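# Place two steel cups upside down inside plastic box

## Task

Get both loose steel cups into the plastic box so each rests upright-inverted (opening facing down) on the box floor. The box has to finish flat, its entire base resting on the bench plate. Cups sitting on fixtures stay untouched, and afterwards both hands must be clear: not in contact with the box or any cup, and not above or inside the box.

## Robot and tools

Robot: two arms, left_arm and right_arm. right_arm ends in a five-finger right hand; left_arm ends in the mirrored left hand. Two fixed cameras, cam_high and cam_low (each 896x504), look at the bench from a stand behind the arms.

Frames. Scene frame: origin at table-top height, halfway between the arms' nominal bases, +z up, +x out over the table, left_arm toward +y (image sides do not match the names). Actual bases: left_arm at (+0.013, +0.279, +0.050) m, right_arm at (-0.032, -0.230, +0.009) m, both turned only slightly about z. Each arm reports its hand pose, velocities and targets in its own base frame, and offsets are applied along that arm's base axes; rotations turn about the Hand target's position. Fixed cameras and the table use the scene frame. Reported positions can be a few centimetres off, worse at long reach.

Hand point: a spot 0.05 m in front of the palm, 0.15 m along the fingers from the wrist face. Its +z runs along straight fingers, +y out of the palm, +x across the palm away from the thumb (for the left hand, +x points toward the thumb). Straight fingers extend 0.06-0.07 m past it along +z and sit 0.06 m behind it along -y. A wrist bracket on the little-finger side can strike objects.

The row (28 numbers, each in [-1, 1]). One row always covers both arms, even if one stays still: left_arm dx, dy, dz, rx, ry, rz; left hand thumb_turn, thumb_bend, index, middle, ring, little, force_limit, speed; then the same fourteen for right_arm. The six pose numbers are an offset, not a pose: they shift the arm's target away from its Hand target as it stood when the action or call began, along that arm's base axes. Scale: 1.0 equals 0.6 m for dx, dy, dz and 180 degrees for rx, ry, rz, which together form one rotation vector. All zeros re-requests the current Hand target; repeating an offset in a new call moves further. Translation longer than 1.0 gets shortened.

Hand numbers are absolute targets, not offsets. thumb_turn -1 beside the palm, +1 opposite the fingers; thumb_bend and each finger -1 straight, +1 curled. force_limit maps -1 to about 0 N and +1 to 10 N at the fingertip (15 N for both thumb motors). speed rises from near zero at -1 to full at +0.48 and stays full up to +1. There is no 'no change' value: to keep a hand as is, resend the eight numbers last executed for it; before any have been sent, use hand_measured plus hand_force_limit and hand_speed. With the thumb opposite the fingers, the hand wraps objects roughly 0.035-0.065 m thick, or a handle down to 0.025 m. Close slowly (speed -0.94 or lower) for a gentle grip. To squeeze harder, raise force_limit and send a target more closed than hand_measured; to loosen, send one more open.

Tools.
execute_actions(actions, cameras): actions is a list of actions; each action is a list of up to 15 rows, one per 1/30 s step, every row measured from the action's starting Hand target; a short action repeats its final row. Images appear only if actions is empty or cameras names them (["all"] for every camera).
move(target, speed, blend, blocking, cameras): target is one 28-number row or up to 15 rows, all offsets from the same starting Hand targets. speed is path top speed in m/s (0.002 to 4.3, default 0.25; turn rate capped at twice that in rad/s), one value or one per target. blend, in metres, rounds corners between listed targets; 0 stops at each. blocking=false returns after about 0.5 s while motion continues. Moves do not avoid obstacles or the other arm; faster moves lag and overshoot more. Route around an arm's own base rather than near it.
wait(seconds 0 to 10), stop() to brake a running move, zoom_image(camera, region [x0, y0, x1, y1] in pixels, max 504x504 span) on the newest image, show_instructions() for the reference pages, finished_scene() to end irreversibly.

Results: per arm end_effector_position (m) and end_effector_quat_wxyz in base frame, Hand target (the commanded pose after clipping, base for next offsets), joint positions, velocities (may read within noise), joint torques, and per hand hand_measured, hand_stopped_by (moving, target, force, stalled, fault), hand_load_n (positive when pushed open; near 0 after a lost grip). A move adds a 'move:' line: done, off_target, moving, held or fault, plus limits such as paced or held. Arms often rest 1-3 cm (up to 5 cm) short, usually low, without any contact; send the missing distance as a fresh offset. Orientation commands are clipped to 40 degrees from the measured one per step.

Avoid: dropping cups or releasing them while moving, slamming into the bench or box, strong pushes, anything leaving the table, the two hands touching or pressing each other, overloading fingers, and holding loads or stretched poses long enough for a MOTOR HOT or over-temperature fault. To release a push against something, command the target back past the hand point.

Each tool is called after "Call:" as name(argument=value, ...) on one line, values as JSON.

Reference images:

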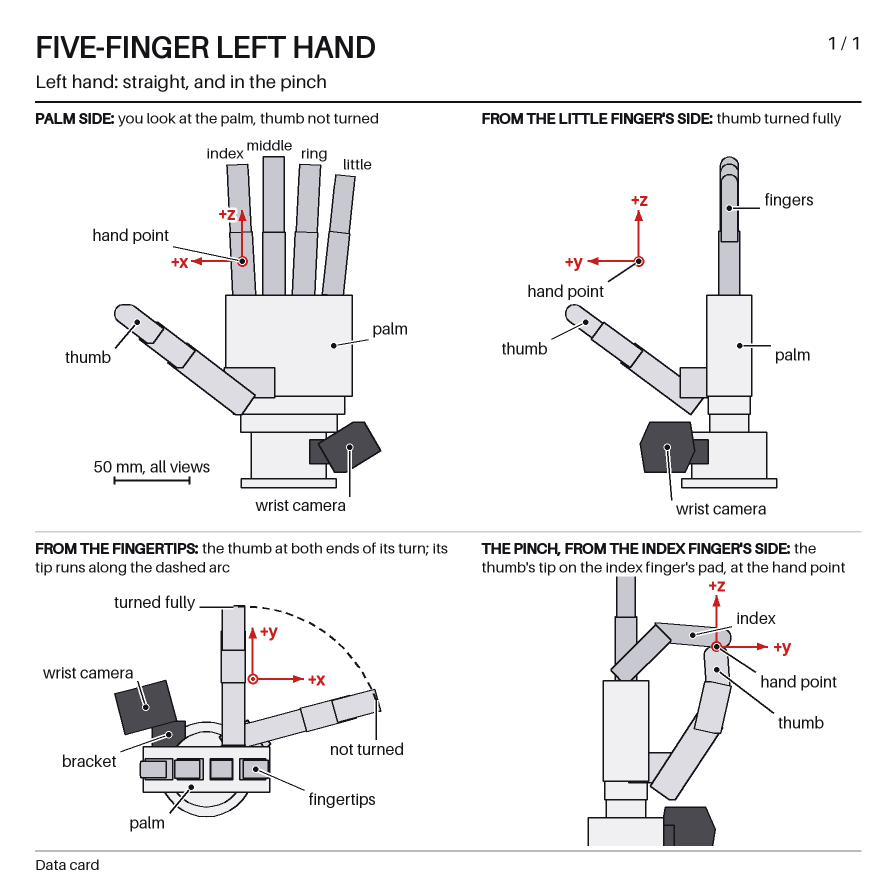

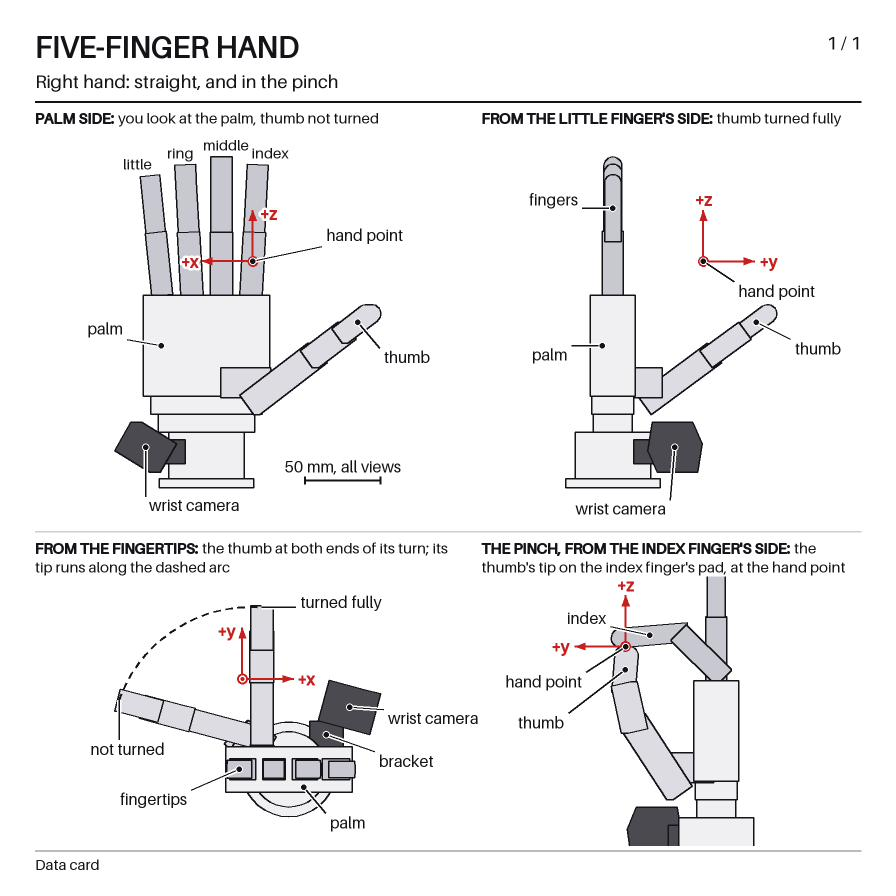

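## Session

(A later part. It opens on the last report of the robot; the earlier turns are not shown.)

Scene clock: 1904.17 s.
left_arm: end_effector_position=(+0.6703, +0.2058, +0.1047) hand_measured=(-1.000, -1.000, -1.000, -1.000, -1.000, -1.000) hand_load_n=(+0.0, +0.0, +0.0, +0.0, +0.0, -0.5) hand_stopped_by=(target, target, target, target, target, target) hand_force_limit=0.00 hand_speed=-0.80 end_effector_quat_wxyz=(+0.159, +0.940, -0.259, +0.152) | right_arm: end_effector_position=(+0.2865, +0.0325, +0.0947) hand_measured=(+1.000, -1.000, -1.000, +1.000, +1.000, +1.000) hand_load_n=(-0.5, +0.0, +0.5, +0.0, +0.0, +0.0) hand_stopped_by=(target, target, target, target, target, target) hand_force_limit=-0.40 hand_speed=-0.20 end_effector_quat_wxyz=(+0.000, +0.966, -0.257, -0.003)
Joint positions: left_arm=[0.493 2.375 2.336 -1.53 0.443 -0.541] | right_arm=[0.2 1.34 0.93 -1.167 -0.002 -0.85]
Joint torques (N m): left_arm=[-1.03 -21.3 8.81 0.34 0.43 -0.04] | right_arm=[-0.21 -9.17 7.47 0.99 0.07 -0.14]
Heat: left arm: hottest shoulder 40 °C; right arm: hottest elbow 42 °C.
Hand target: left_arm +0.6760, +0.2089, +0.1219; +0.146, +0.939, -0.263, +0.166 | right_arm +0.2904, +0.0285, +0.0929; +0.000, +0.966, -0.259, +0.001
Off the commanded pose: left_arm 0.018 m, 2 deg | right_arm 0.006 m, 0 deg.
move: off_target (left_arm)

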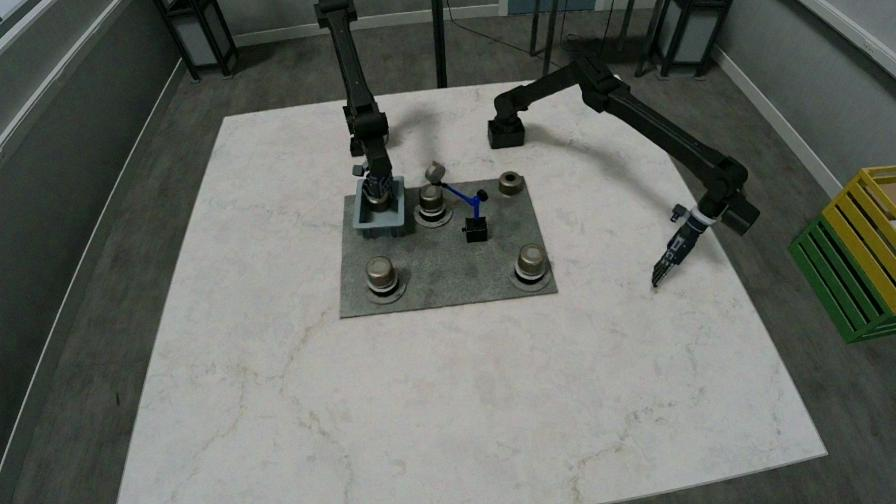

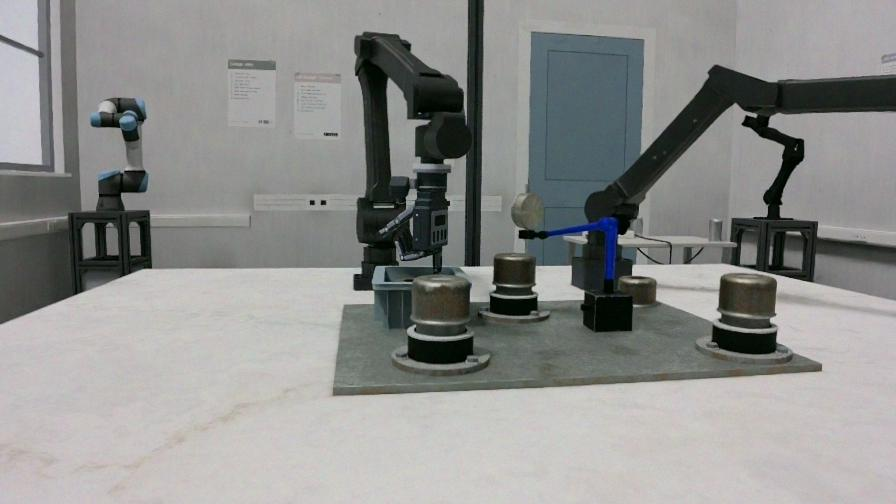

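Call:
move(target=[0,0,0,0,0,0,-1,-1,-1,-1,-1,-1,0,-0.8,0,-0.02,0,0,0,0,1,-1,-1,1,1,1,-0.4,-0.2], speed=0.03, cameras=["cam_high"])

Call:
zoom_image(camera="cam_high", region=[330, 150, 430, 250])

Scene clock: 1908.23 s.
left_arm: end_effector_position=(+0.6703, +0.2058, +0.1047) hand_measured=(-1.000, -1.000, -1.000, -1.000, -1.000, -1.000) hand_load_n=(+0.5, +0.0, +0.0, +0.0, +0.0, +0.0) hand_stopped_by=(target, target, target, target, target, target) hand_force_limit=0.00 hand_speed=-0.80 end_effector_quat_wxyz=(+0.159, +0.940, -0.259, +0.152) | right_arm: end_effector_position=(+0.2878, +0.0218, +0.0938) hand_measured=(+1.000, -1.000, -1.000, +1.000, +1.000, +1.000) hand_load_n=(+0.0, +0.0, +0.0, +0.5, +0.0, +0.0) hand_stopped_by=(target, target, target, target, target, target) hand_force_limit=-0.40 hand_speed=-0.20 end_effector_quat_wxyz=(+0.000, +0.967, -0.257, -0.004)
Joint positions: left_arm=[0.493 2.375 2.336 -1.53 0.443 -0.541] | right_arm=[0.169 1.34 0.927 -1.165 -0.002 -0.883]
Joint torques (N m): left_arm=[-0.38 -20.84 8.83 0.29 0.43 -0.04] | right_arm=[-0.44 -9.58 7.23 0.9 0.08 -0.19]
Heat: left arm: hottest shoulder 40 °C; right arm: hottest elbow 42 °C.
Hand target: left_arm +0.6760, +0.2089, +0.1219; +0.146, +0.939, -0.263, +0.166 | right_arm +0.2904, +0.0165, +0.0928; +0.000, +0.966, -0.259, +0.000
Off the commanded pose: left_arm 0.018 m, 2 deg | right_arm 0.006 m, 1 deg.
move: off_target (left_arm)
Images, in order (width x height): cam_high 896x504.

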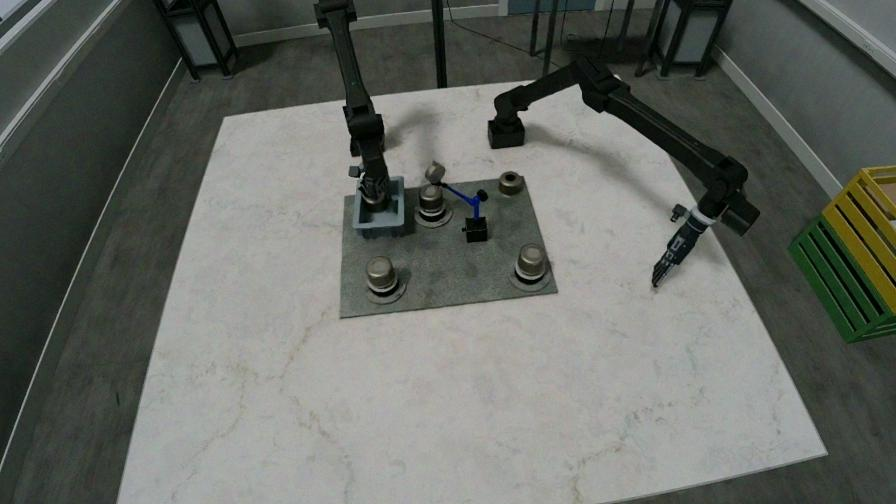

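Scaled by 5.040 from the camera's 896x504 image, which has a finer 1280x720 frame.

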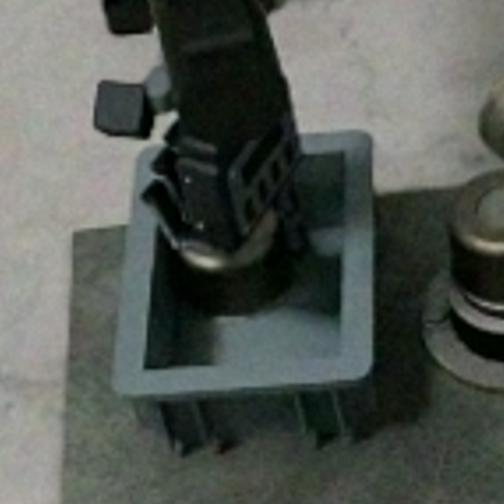

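Call:
move(target=[[0,0,0,0,0,0,-1,-1,-1,-1,-1,-1,0,-0.8,0,0.03,0,0,0,0,1,-1,-1,1,1,1,-0.4,-0.2],[0,0,0,0,0,0,-1,-1,-1,-1,-1,-1,0,-0.8,0,0.03,0.22,0,0,0,1,-1,-1,1,1,1,-0.4,-0.2],[0,0,0,0,0,0,-1,-1,-1,-1,-1,-1,0,-0.8,-0.05,-0.1,0.38,0,0,0,1,-1,-1,1,1,1,-0.4,-0.2]], speed=0.12, cameras=["cam_high","cam_low"])

Call:
zoom_image(camera="cam_high", region=[340, 160, 420, 240])

Call:
zoom_image(camera="cam_low", region=[580, 240, 680, 340])

Scene clock: 1920.67 s.
left_arm: end_effector_position=(+0.6703, +0.2058, +0.1047) hand_measured=(-1.000, -1.000, -1.000, -1.000, -1.000, -1.000) hand_load_n=(+0.0, +0.0, +0.0, +0.0, +0.0, +0.0) hand_stopped_by=(target, target, target, target, target, target) hand_force_limit=0.00 hand_speed=-0.80 end_effector_quat_wxyz=(+0.159, +0.940, -0.259, +0.152) | right_arm: end_effector_position=(+0.2559, -0.0403, +0.3069) hand_measured=(+1.000, -1.000, -1.000, +1.000, +1.000, +1.000) hand_load_n=(+0.0, +0.0, +0.0, +0.0, +0.0, +0.5) hand_stopped_by=(target, target, target, target, target, target) hand_force_limit=-0.40 hand_speed=-0.20 end_effector_quat_wxyz=(-0.007, +0.964, -0.259, +0.057)
Joint positions: left_arm=[0.493 2.375 2.336 -1.53 0.443 -0.541] | right_arm=[0 1.095 1.308 -1.67 0.016 -1.046]
Joint torques (N m): left_arm=[-1.85 -21.54 8.8 0.39 0.37 0] | right_arm=[0.09 -6.42 11.4 0.34 0.03 -0.18]
Heat: left arm: hottest shoulder 40 °C; right arm: hottest elbow 42 °C.
Hand target: left_arm +0.6760, +0.2089, +0.1219; +0.146, +0.939, -0.263, +0.166 | right_arm +0.2604, -0.0435, +0.3209; +0.000, +0.966, -0.258, +0.000
Off the commanded pose: left_arm 0.018 m, 2 deg | right_arm 0.015 m, 7 deg.
joint sent to its limit (right arm) — joint 4 (wrist pitch), lower limit. The joint targets are off in orientation, not in position.
move: off_target (left_arm, right_arm)

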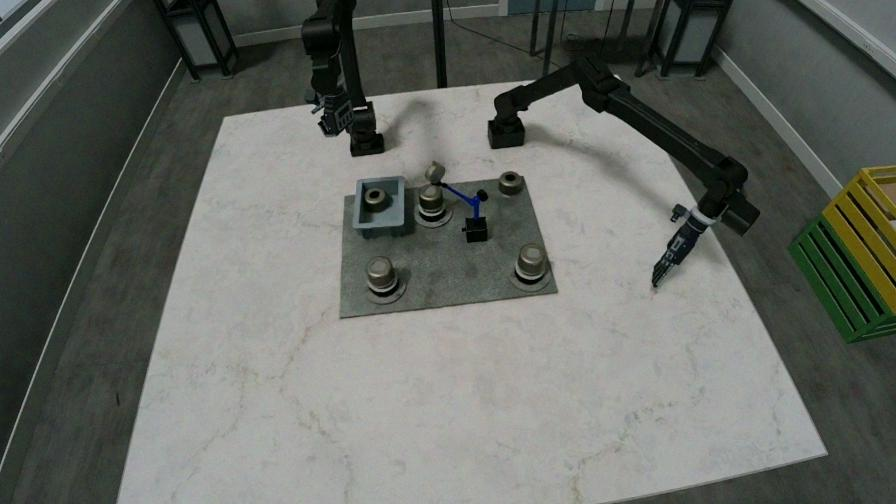

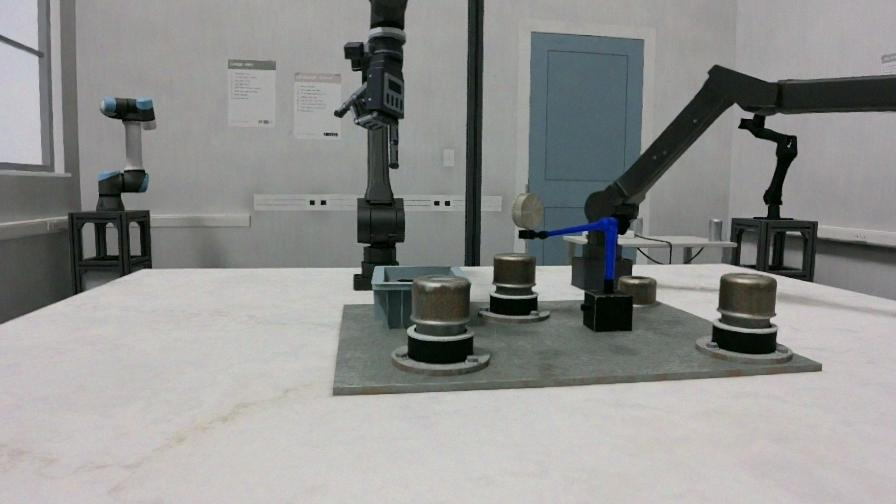

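Scaled by 6.300 from the camera's 896x504 image, which has a finer 1280x720 frame.

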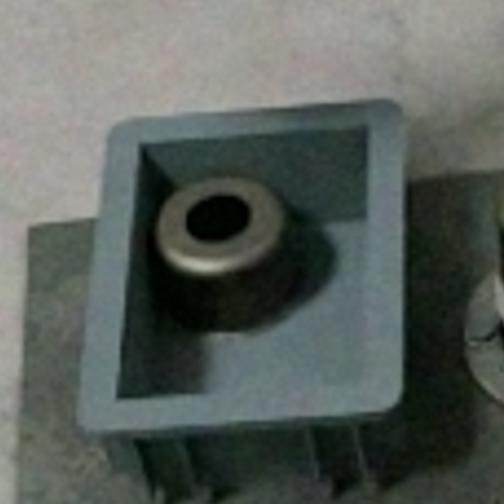

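Scaled by 5.040 from the camera's 896x504 image, which has a finer 1280x720 frame.

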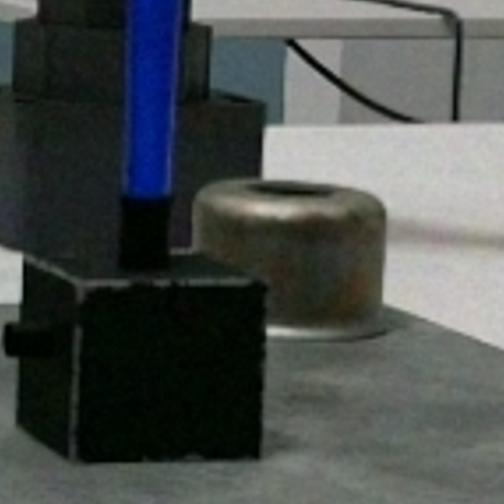

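Call:
move(target=[[-0.12,0.22,0.08,0,0,0.07,-1,-1,-1,-1,-1,-1,0,-0.8,0,0.2,0.033,0.0673,-0.0389,0,1,-1,-0.6,-0.6,1,1,0.4,-0.5],[-0.255,0.445,0.15,0,0,0.139,-1,-1,-1,-1,-1,-1,0,-0.8,0.017,0.5,0.033,0.1616,-0.0934,0,1,-1,-0.6,-0.6,1,1,0.4,-0.5]], speed=0.18, blend=[0.04,0], cameras=["cam_high","cam_low"])

Scene clock: 1966.47 s.
left_arm: end_effector_position=(+0.5168, +0.4712, +0.1989) hand_measured=(-1.000, -1.000, -1.000, -1.000, -1.000, -1.000) hand_load_n=(+0.0, +0.0, +0.0, +0.0, +0.0, +0.0) hand_stopped_by=(target, target, target, target, target, target) hand_force_limit=0.00 hand_speed=-0.80 end_effector_quat_wxyz=(+0.101, +0.974, -0.045, +0.199) | right_arm: end_effector_position=(+0.2656, +0.2505, +0.3432) hand_measured=(+1.000, -1.000, -0.600, -0.600, +1.000, +1.000) hand_load_n=(+0.0, +0.0, +0.0, +0.0, +0.0, -0.5) hand_stopped_by=(target, target, target, target, target, target) hand_force_limit=0.40 hand_speed=-0.50 end_effector_quat_wxyz=(-0.277, +0.926, -0.246, +0.075)
Joint positions: left_arm=[0.936 2.33 2.505 -1.689 0.447 -0.555] | right_arm=[0.616 1.116 1.385 -1.3 -0.232 -0.37]
Joint torques (N m): left_arm=[-0.62 -18.78 11.03 0.08 0.48 -0.13] | right_arm=[1.03 -6.65 8.94 2.26 -0.11 0.01]
Heat: left arm: hottest shoulder 40 °C; right arm: hottest elbow 44 °C.
Hand target: left_arm +0.5230, +0.4759, +0.2117; +0.106, +0.974, -0.053, +0.193 | right_arm +0.2706, +0.2564, +0.3407; -0.279, +0.925, -0.248, +0.076
Off the commanded pose: left_arm 0.015 m, 1 deg | right_arm 0.008 m, 0 deg.
joint sent to its limit (left arm) — joint 4 (wrist pitch), lower limit. The joint targets are off in orientation, not in position.
move: off_target (left_arm)

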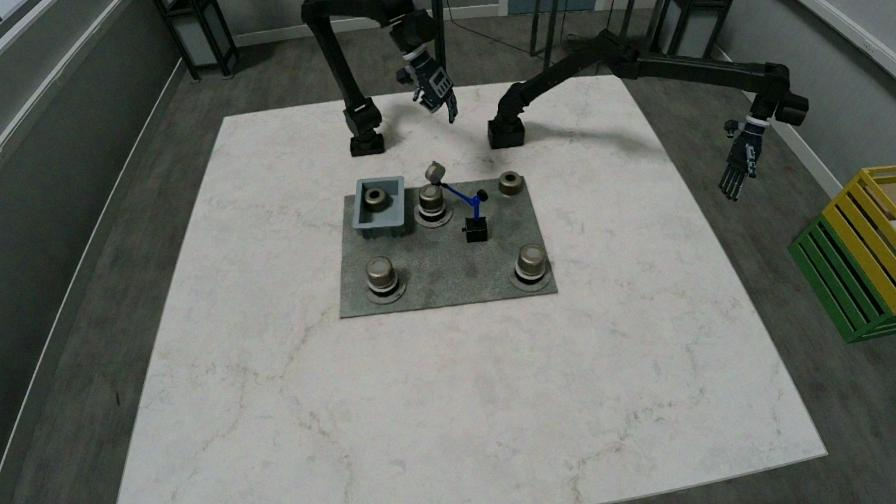

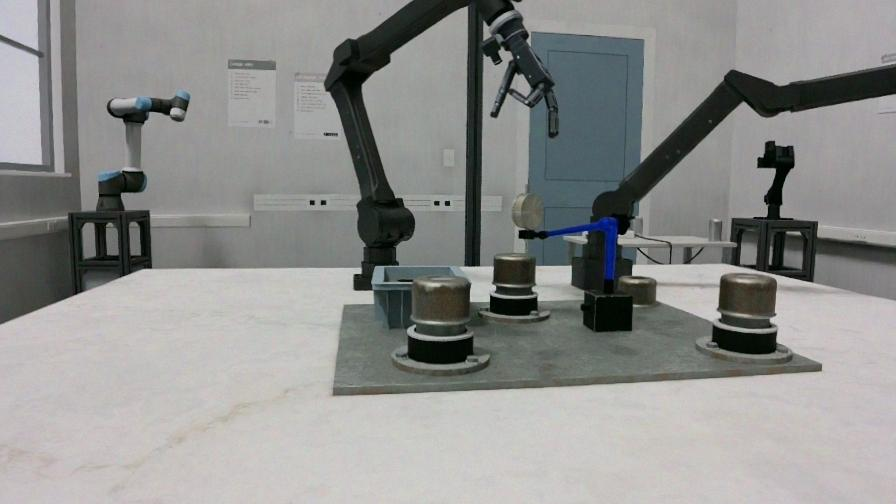

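Call:
move(target=[0,0,0,0,0,0,-1,-1,-1,-1,-1,-1,0,-0.8,0.0133,0.355,-0.0345,0.1078,-0.0622,0,1,-1,-0.6,-0.6,1,1,0.4,-0.5], speed=0.15, cameras=["cam_high","cam_low"])

Call:
zoom_image(camera="cam_high", region=[450, 90, 570, 210])

Scene clock: 1978.90 s.
left_arm: end_effector_position=(+0.5168, +0.4712, +0.1989) hand_measured=(-1.000, -1.000, -1.000, -1.000, -1.000, -1.000) hand_load_n=(+0.0, +0.0, +0.5, +0.0, +0.0, +0.0) hand_stopped_by=(target, target, target, target, target, target) hand_force_limit=0.00 hand_speed=-0.80 end_effector_quat_wxyz=(+0.101, +0.974, -0.045, +0.199) | right_arm: end_effector_position=(+0.2781, +0.4621, +0.3191) hand_measured=(+1.000, -1.000, -0.600, -0.600, +1.000, +1.000) hand_load_n=(+0.0, +0.0, +0.0, +0.0, +0.0, +0.0) hand_stopped_by=(target, target, target, target, target, target) hand_force_limit=0.40 hand_speed=-0.50 end_effector_quat_wxyz=(-0.447, +0.856, -0.229, +0.122)
Joint positions: left_arm=[0.936 2.33 2.505 -1.689 0.447 -0.555] | right_arm=[0.953 1.267 1.293 -0.634 -0.074 -0.058]
Joint torques (N m): left_arm=[0.03 -19.19 10.86 0.01 0.51 -0.12] | right_arm=[1.26 -10.23 9.87 2.99 -0.01 -0.02]
Heat: left arm: hottest shoulder 39 °C; right arm: hottest elbow 42 °C.
Hand target: left_arm +0.5230, +0.4759, +0.2117; +0.106, +0.974, -0.054, +0.193 | right_arm +0.2787, +0.4695, +0.3200; -0.453, +0.853, -0.229, +0.122
Off the commanded pose: left_arm 0.015 m, 1 deg | right_arm 0.007 m, 1 deg.
joint sent to its limit (left arm) — joint 4 (wrist pitch), lower limit. The joint targets are off in orientation, not in position.
move: off_target (left_arm)

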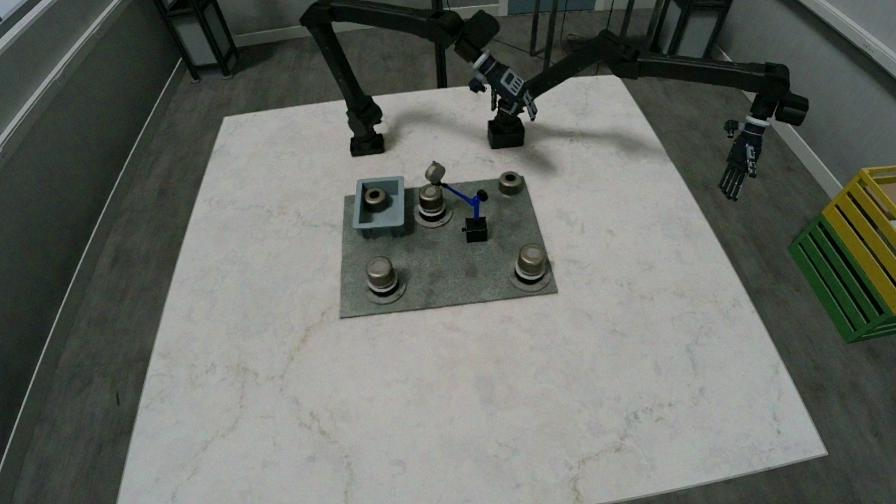

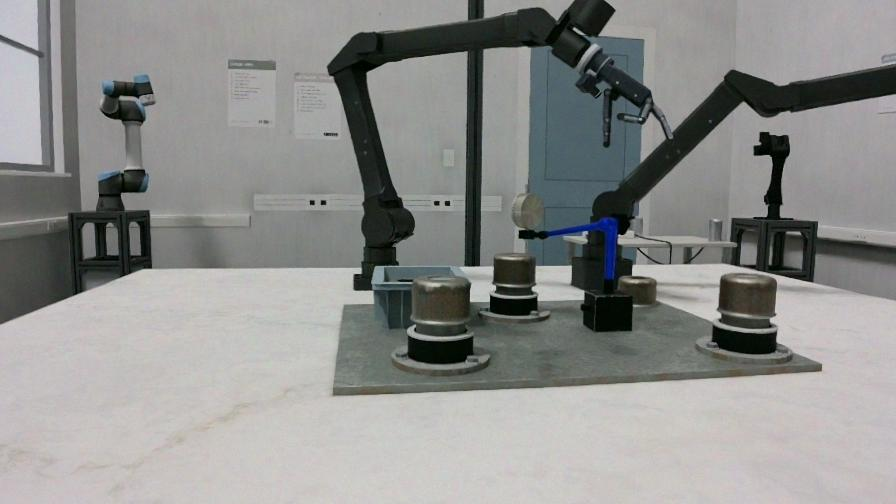

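Scaled by 4.200 from the camera's 896x504 image, which has a finer 1280x720 frame.

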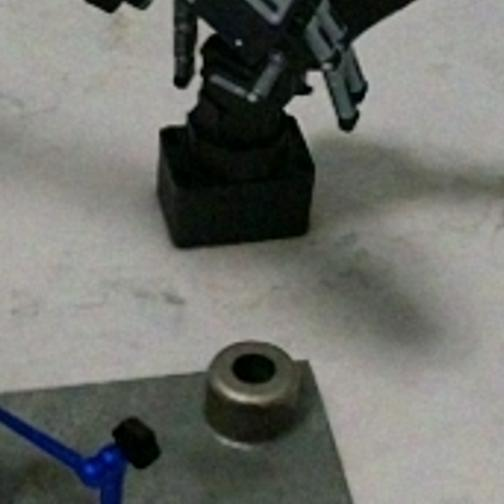

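Call:
move(target=[0,0,0,0,0,0,-1,-1,-1,-1,-1,-1,0,-0.8,0,0.0125,-0.36,0,0,0,1,-1,-0.6,-0.6,1,1,0.4,-0.5], speed=0.15, cameras=["cam_high","cam_low"])

Call:
zoom_image(camera="cam_high", region=[470, 130, 570, 230])

Call:
zoom_image(camera="cam_low", region=[560, 180, 720, 340])

Scene clock: 1989.77 s.
left_arm: end_effector_position=(+0.5168, +0.4712, +0.1989) hand_measured=(-1.000, -1.000, -1.000, -1.000, -1.000, -1.000) hand_load_n=(+0.0, +0.0, +0.0, +0.0, +0.0, +0.0) hand_stopped_by=(target, target, target, target, target, target) hand_force_limit=0.00 hand_speed=-0.80 end_effector_quat_wxyz=(+0.101, +0.974, -0.045, +0.199) | right_arm: end_effector_position=(+0.2808, +0.4675, +0.1003) hand_measured=(+1.000, -1.000, -0.600, -0.600, +1.000, +1.000) hand_load_n=(+0.0, +0.0, +0.0, +0.0, +0.0, +0.0) hand_stopped_by=(target, target, target, target, target, target) hand_force_limit=0.40 hand_speed=-0.50 end_effector_quat_wxyz=(-0.444, +0.857, -0.232, +0.123)
Joint positions: left_arm=[0.936 2.33 2.505 -1.689 0.447 -0.555] | right_arm=[0.957 1.449 0.866 -0.032 -0.066 -0.052]
Joint torques (N m): left_arm=[-0.97 -18.55 10.93 -0.08 0.49 -0.08] | right_arm=[1.67 -11.4 8.76 2.99 0 -0.03]
Heat: left arm: hottest shoulder 39 °C; right arm: hottest elbow 43 °C.
Hand target: left_arm +0.5230, +0.4759, +0.2117; +0.106, +0.974, -0.054, +0.193 | right_arm +0.2787, +0.4771, +0.1042; -0.453, +0.853, -0.229, +0.122
Off the commanded pose: left_arm 0.015 m, 1 deg | right_arm 0.010 m, 1 deg.
joint sent to its limit (left arm) — joint 4 (wrist pitch), lower limit. The joint targets are off in orientation, not in position.
move: off_target (left_arm)

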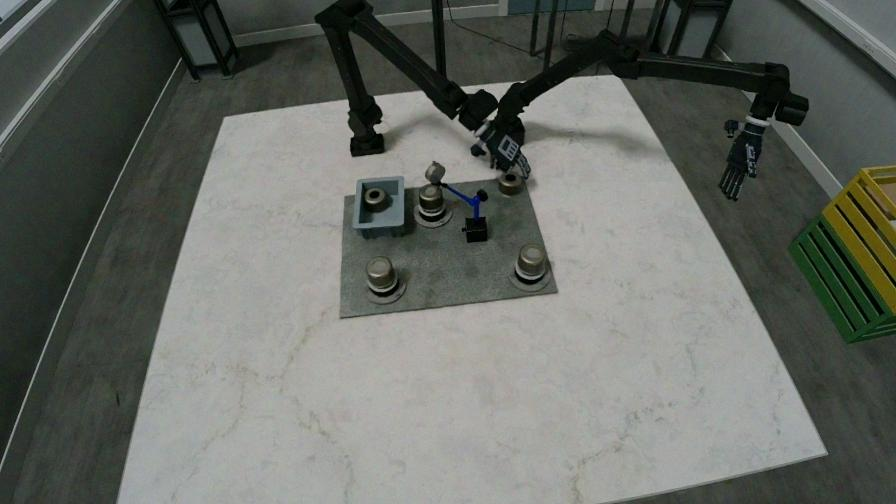

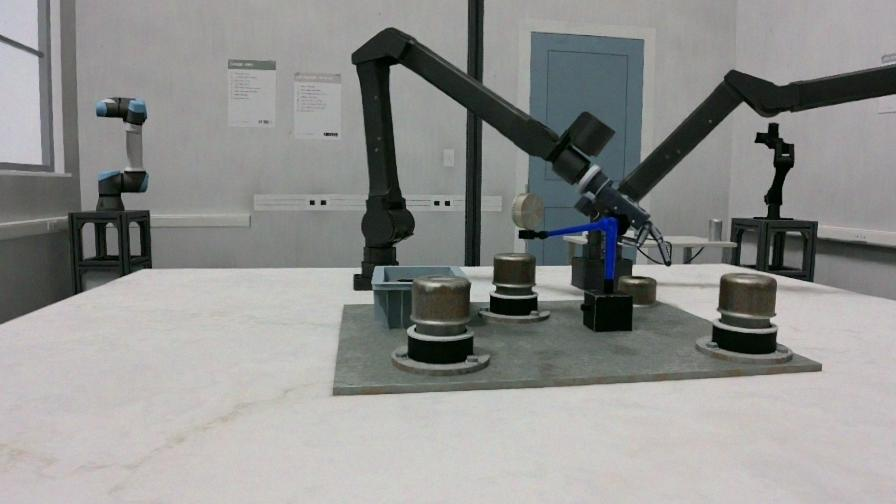

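Scaled by 5.040 from the camera's 896x504 image, which has a finer 1280x720 frame.

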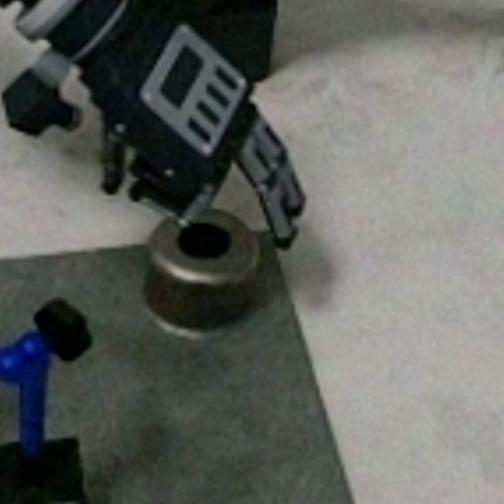

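Scaled by 3.150 from the camera's 896x504 image, which has a finer 1280x720 frame.

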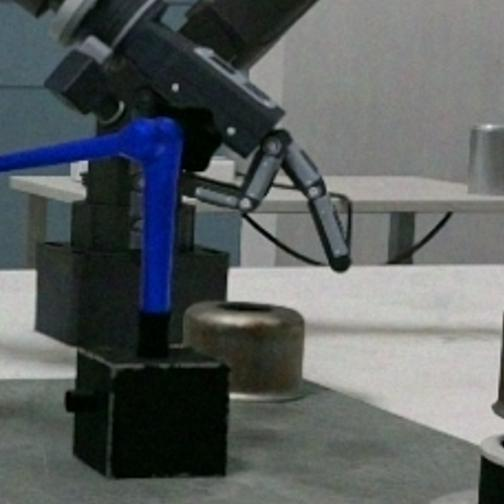

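Call:
move(target=[0,0,0,0,0,0,-1,-1,-1,-1,-1,-1,0,-0.8,-0.006,0.003,-0.05,0,0,0,1,-1,-0.6,-0.6,1,1,0.4,-0.5], speed=0.06, cameras=["cam_high","cam_low"])

Call:
zoom_image(camera="cam_high", region=[470, 130, 570, 230])

Call:
zoom_image(camera="cam_low", region=[580, 210, 700, 330])

Scene clock: 2009.10 s.
left_arm: end_effector_position=(+0.5168, +0.4712, +0.1989) hand_measured=(-1.000, -1.000, -1.000, -1.000, -1.000, -1.000) hand_load_n=(+0.0, -0.5, +0.0, +0.0, +0.0, +0.0) hand_stopped_by=(target, target, target, target, target, target) hand_force_limit=0.00 hand_speed=-0.80 end_effector_quat_wxyz=(+0.101, +0.974, -0.045, +0.199) | right_arm: end_effector_position=(+0.2780, +0.4708, +0.0746) hand_measured=(+1.000, -1.000, -0.600, -0.600, +1.000, +1.000) hand_load_n=(+0.0, +0.0, +0.0, +0.0, +0.0, +0.0) hand_stopped_by=(target, target, target, target, target, target) hand_force_limit=0.40 hand_speed=-0.50 end_effector_quat_wxyz=(-0.447, +0.855, -0.231, +0.124)
Joint positions: left_arm=[0.936 2.33 2.505 -1.689 0.447 -0.555] | right_arm=[0.966 1.496 0.83 0.06 -0.058 -0.046]
Joint torques (N m): left_arm=[-0.85 -18.84 10.92 -0.08 0.49 -0.09] | right_arm=[1.79 -11.34 8.06 2.97 0.01 -0.03]
Heat: left arm: hottest shoulder 38 °C; right arm: hottest elbow 43 °C.
Hand target: left_arm +0.5230, +0.4759, +0.2117; +0.106, +0.974, -0.054, +0.193 | right_arm +0.2752, +0.4789, +0.0742; -0.453, +0.853, -0.229, +0.122
Off the commanded pose: left_arm 0.015 m, 1 deg | right_arm 0.009 m, 1 deg.
joint sent to its limit (left arm) — joint 4 (wrist pitch), lower limit. The joint targets are off in orientation, not in position.
move: off_target (left_arm)

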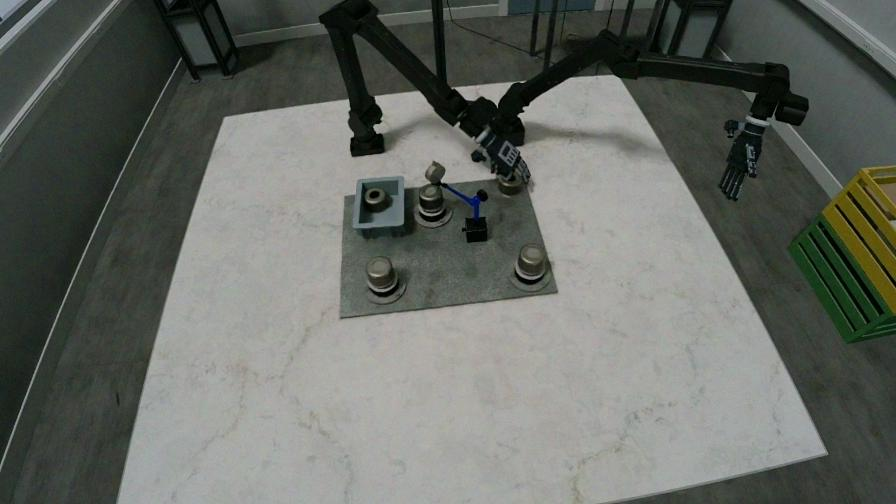

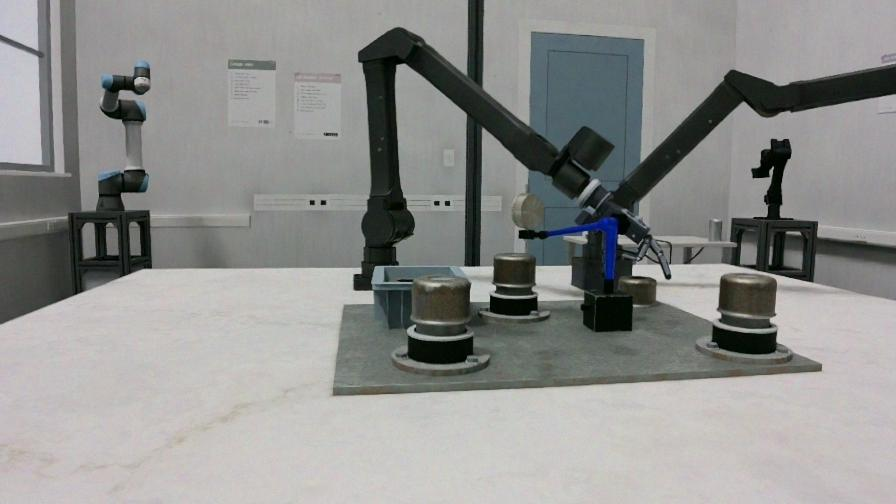

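Scaled by 5.040 from the camera's 896x504 image, which has a finer 1280x720 frame.

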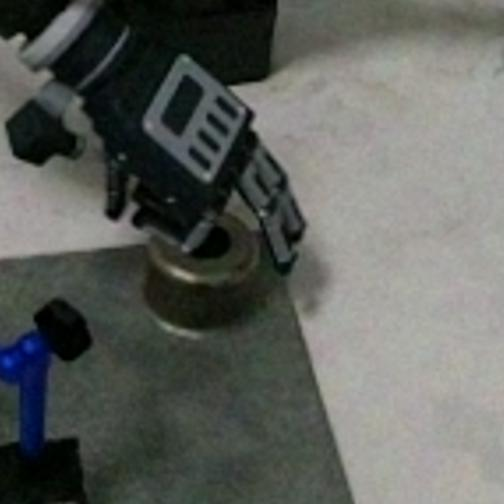

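Scaled by 4.200 from the camera's 896x504 image, which has a finer 1280x720 frame.

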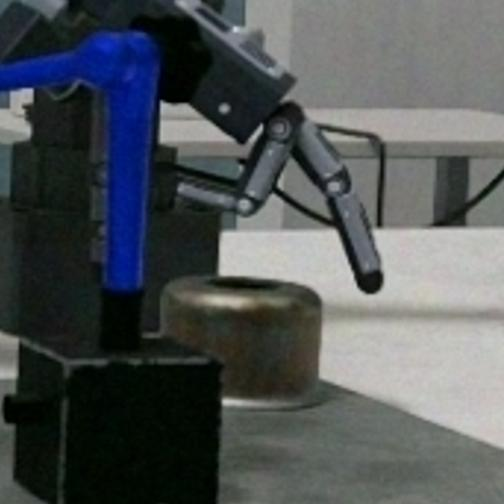

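Call:
execute_actions(actions=[])

Scene clock: 2025.53 s.
left_arm: end_effector_position=(+0.5168, +0.4712, +0.1989) hand_measured=(-1.000, -1.000, -1.000, -1.000, -1.000, -1.000) hand_load_n=(+0.0, +0.0, +0.5, +0.0, +0.0, +0.0) hand_stopped_by=(target, target, target, target, target, target) hand_force_limit=0.00 hand_speed=-0.80 end_effector_quat_wxyz=(+0.101, +0.974, -0.045, +0.199) | right_arm: end_effector_position=(+0.2780, +0.4708, +0.0746) hand_measured=(+1.000, -1.000, -0.600, -0.600, +1.000, +1.000) hand_load_n=(+0.0, +0.0, +0.0, +0.0, +0.0, +0.0) hand_stopped_by=(target, target, target, target, target, target) hand_force_limit=0.40 hand_speed=-0.50 end_effector_quat_wxyz=(-0.447, +0.855, -0.231, +0.124)
Joint positions: left_arm=[0.936 2.33 2.505 -1.689 0.447 -0.555] | right_arm=[0.966 1.496 0.83 0.06 -0.058 -0.046]
Joint velocities: within noise
Joint torques (N m): left_arm=[-0.15 -19.37 10.81 0.29 0.46 -0.11] | right_arm=[1.61 -11.22 8.06 2.97 0.01 -0.04]
Heat: left arm: hottest shoulder 38 °C; right arm: hottest elbow 41 °C.
Hand target: left_arm +0.5230, +0.4759, +0.2117; +0.106, +0.974, -0.054, +0.193 | right_arm +0.2752, +0.4789, +0.0742; -0.453, +0.853, -0.229, +0.122
Off the commanded pose: left_arm 0.015 m, 1 deg | right_arm 0.009 m, 1 deg.

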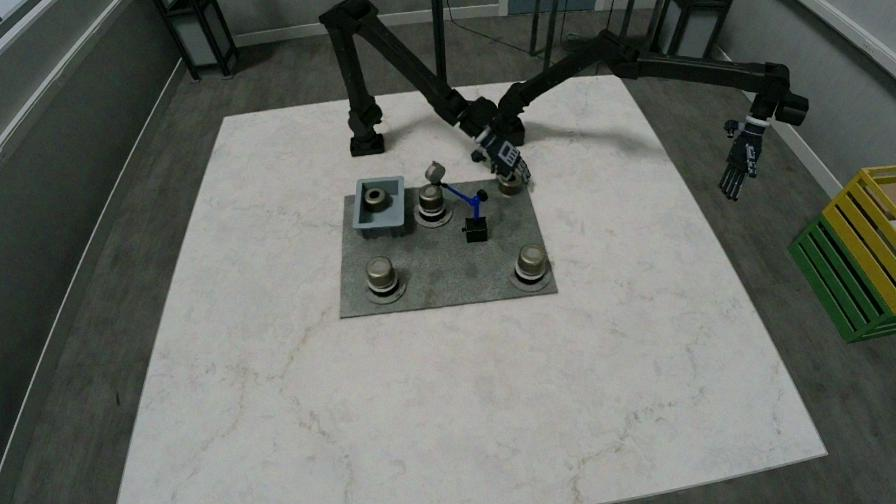

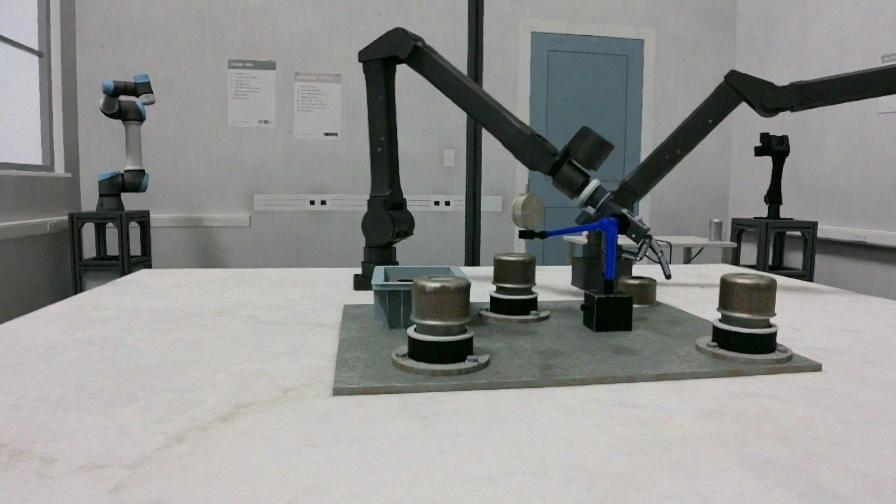

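Call:
move(target=[0,0,0,0,0,0,-1,-1,-1,-1,-1,-1,0,-0.8, 0.002,-0.002,-0.028,0,0,0,1,-1,-0.6,-0.6,1,1,0.4,-0.5], speed=0.06, cameras=["cam_high","cam_low"])

Call:
zoom_image(camera="cam_high", region=[470, 130, 570, 220])

Call:
zoom_image(camera="cam_low", region=[570, 190, 700, 320])

Scene clock: 2031.27 s.
left_arm: end_effector_position=(+0.5168, +0.4712, +0.1989) hand_measured=(-1.000, -1.000, -1.000, -1.000, -1.000, -1.000) hand_load_n=(+0.0, +0.0, +0.0, +0.0, +0.0, +0.0) hand_stopped_by=(target, target, target, target, target, target) hand_force_limit=0.00 hand_speed=-0.80 end_effector_quat_wxyz=(+0.101, +0.974, -0.045, +0.199) | right_arm: end_effector_position=(+0.2783, +0.4712, +0.0596) hand_measured=(+1.000, -1.000, -0.600, -0.600, +1.000, +1.000) hand_load_n=(+0.0, +0.0, +0.0, +0.0, +0.0, +0.0) hand_stopped_by=(target, target, target, target, target, target) hand_force_limit=0.40 hand_speed=-0.50 end_effector_quat_wxyz=(-0.449, +0.854, -0.231, +0.124)
Joint positions: left_arm=[0.936 2.33 2.505 -1.689 0.447 -0.555] | right_arm=[0.966 1.527 0.812 0.112 -0.058 -0.046]
Joint torques (N m): left_arm=[-1.03 -19.25 11.06 0.08 0.53 -0.15] | right_arm=[1.26 -11.22 7.68 3.06 -0.1 -0.04]
Heat: left arm: hottest shoulder 38 °C; right arm: hottest elbow 40 °C.
Hand target: left_arm +0.5230, +0.4759, +0.2117; +0.106, +0.974, -0.054, +0.193 | right_arm +0.2763, +0.4776, +0.0573; -0.453, +0.853, -0.229, +0.122
Off the commanded pose: left_arm 0.015 m, 1 deg | right_arm 0.007 m, 1 deg.
joint sent to its limit (left arm) — joint 4 (wrist pitch), lower limit. The joint targets are off in orientation, not in position.
move: off_target (left_arm)

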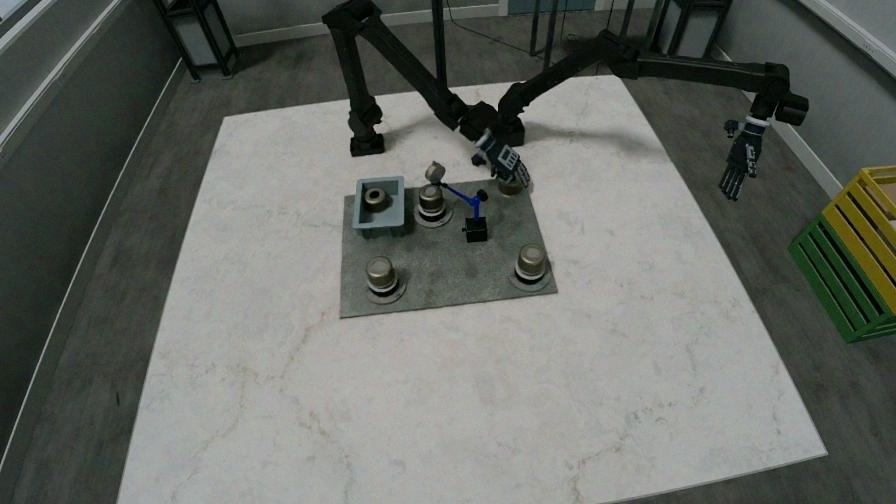

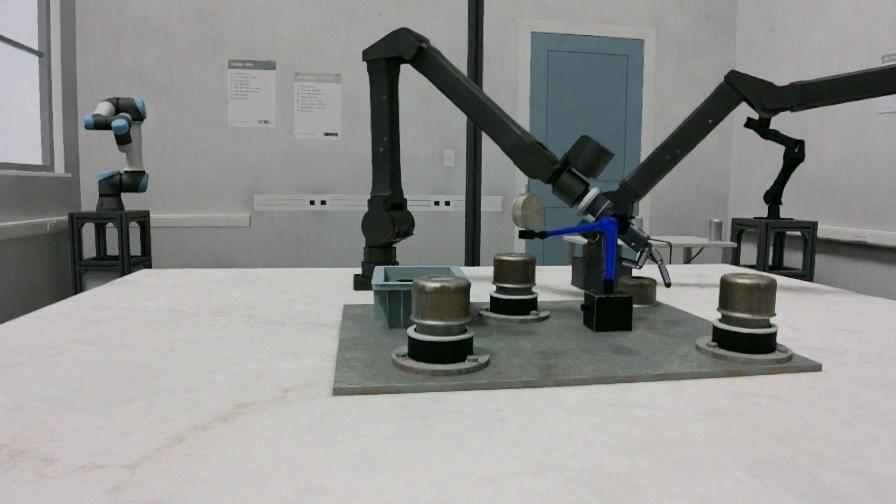

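Scaled by 5.040 from the camera's 896x504 image, which has a finer 1280x720 frame.

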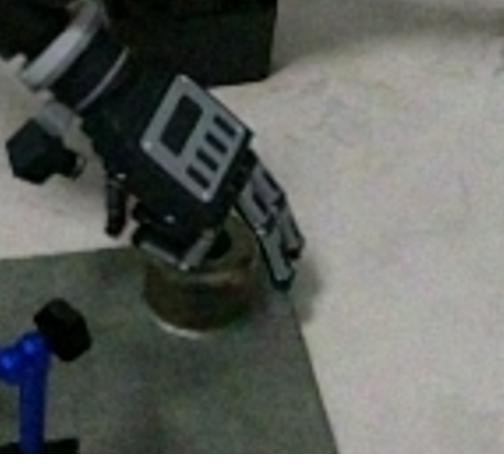

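Scaled by 3.877 from the camera's 896x504 image, which has a finer 1280x720 frame.

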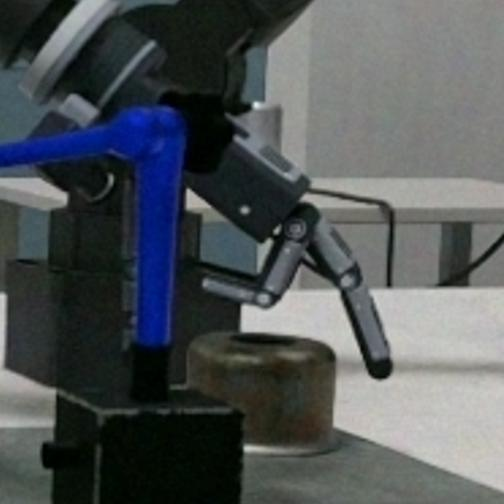

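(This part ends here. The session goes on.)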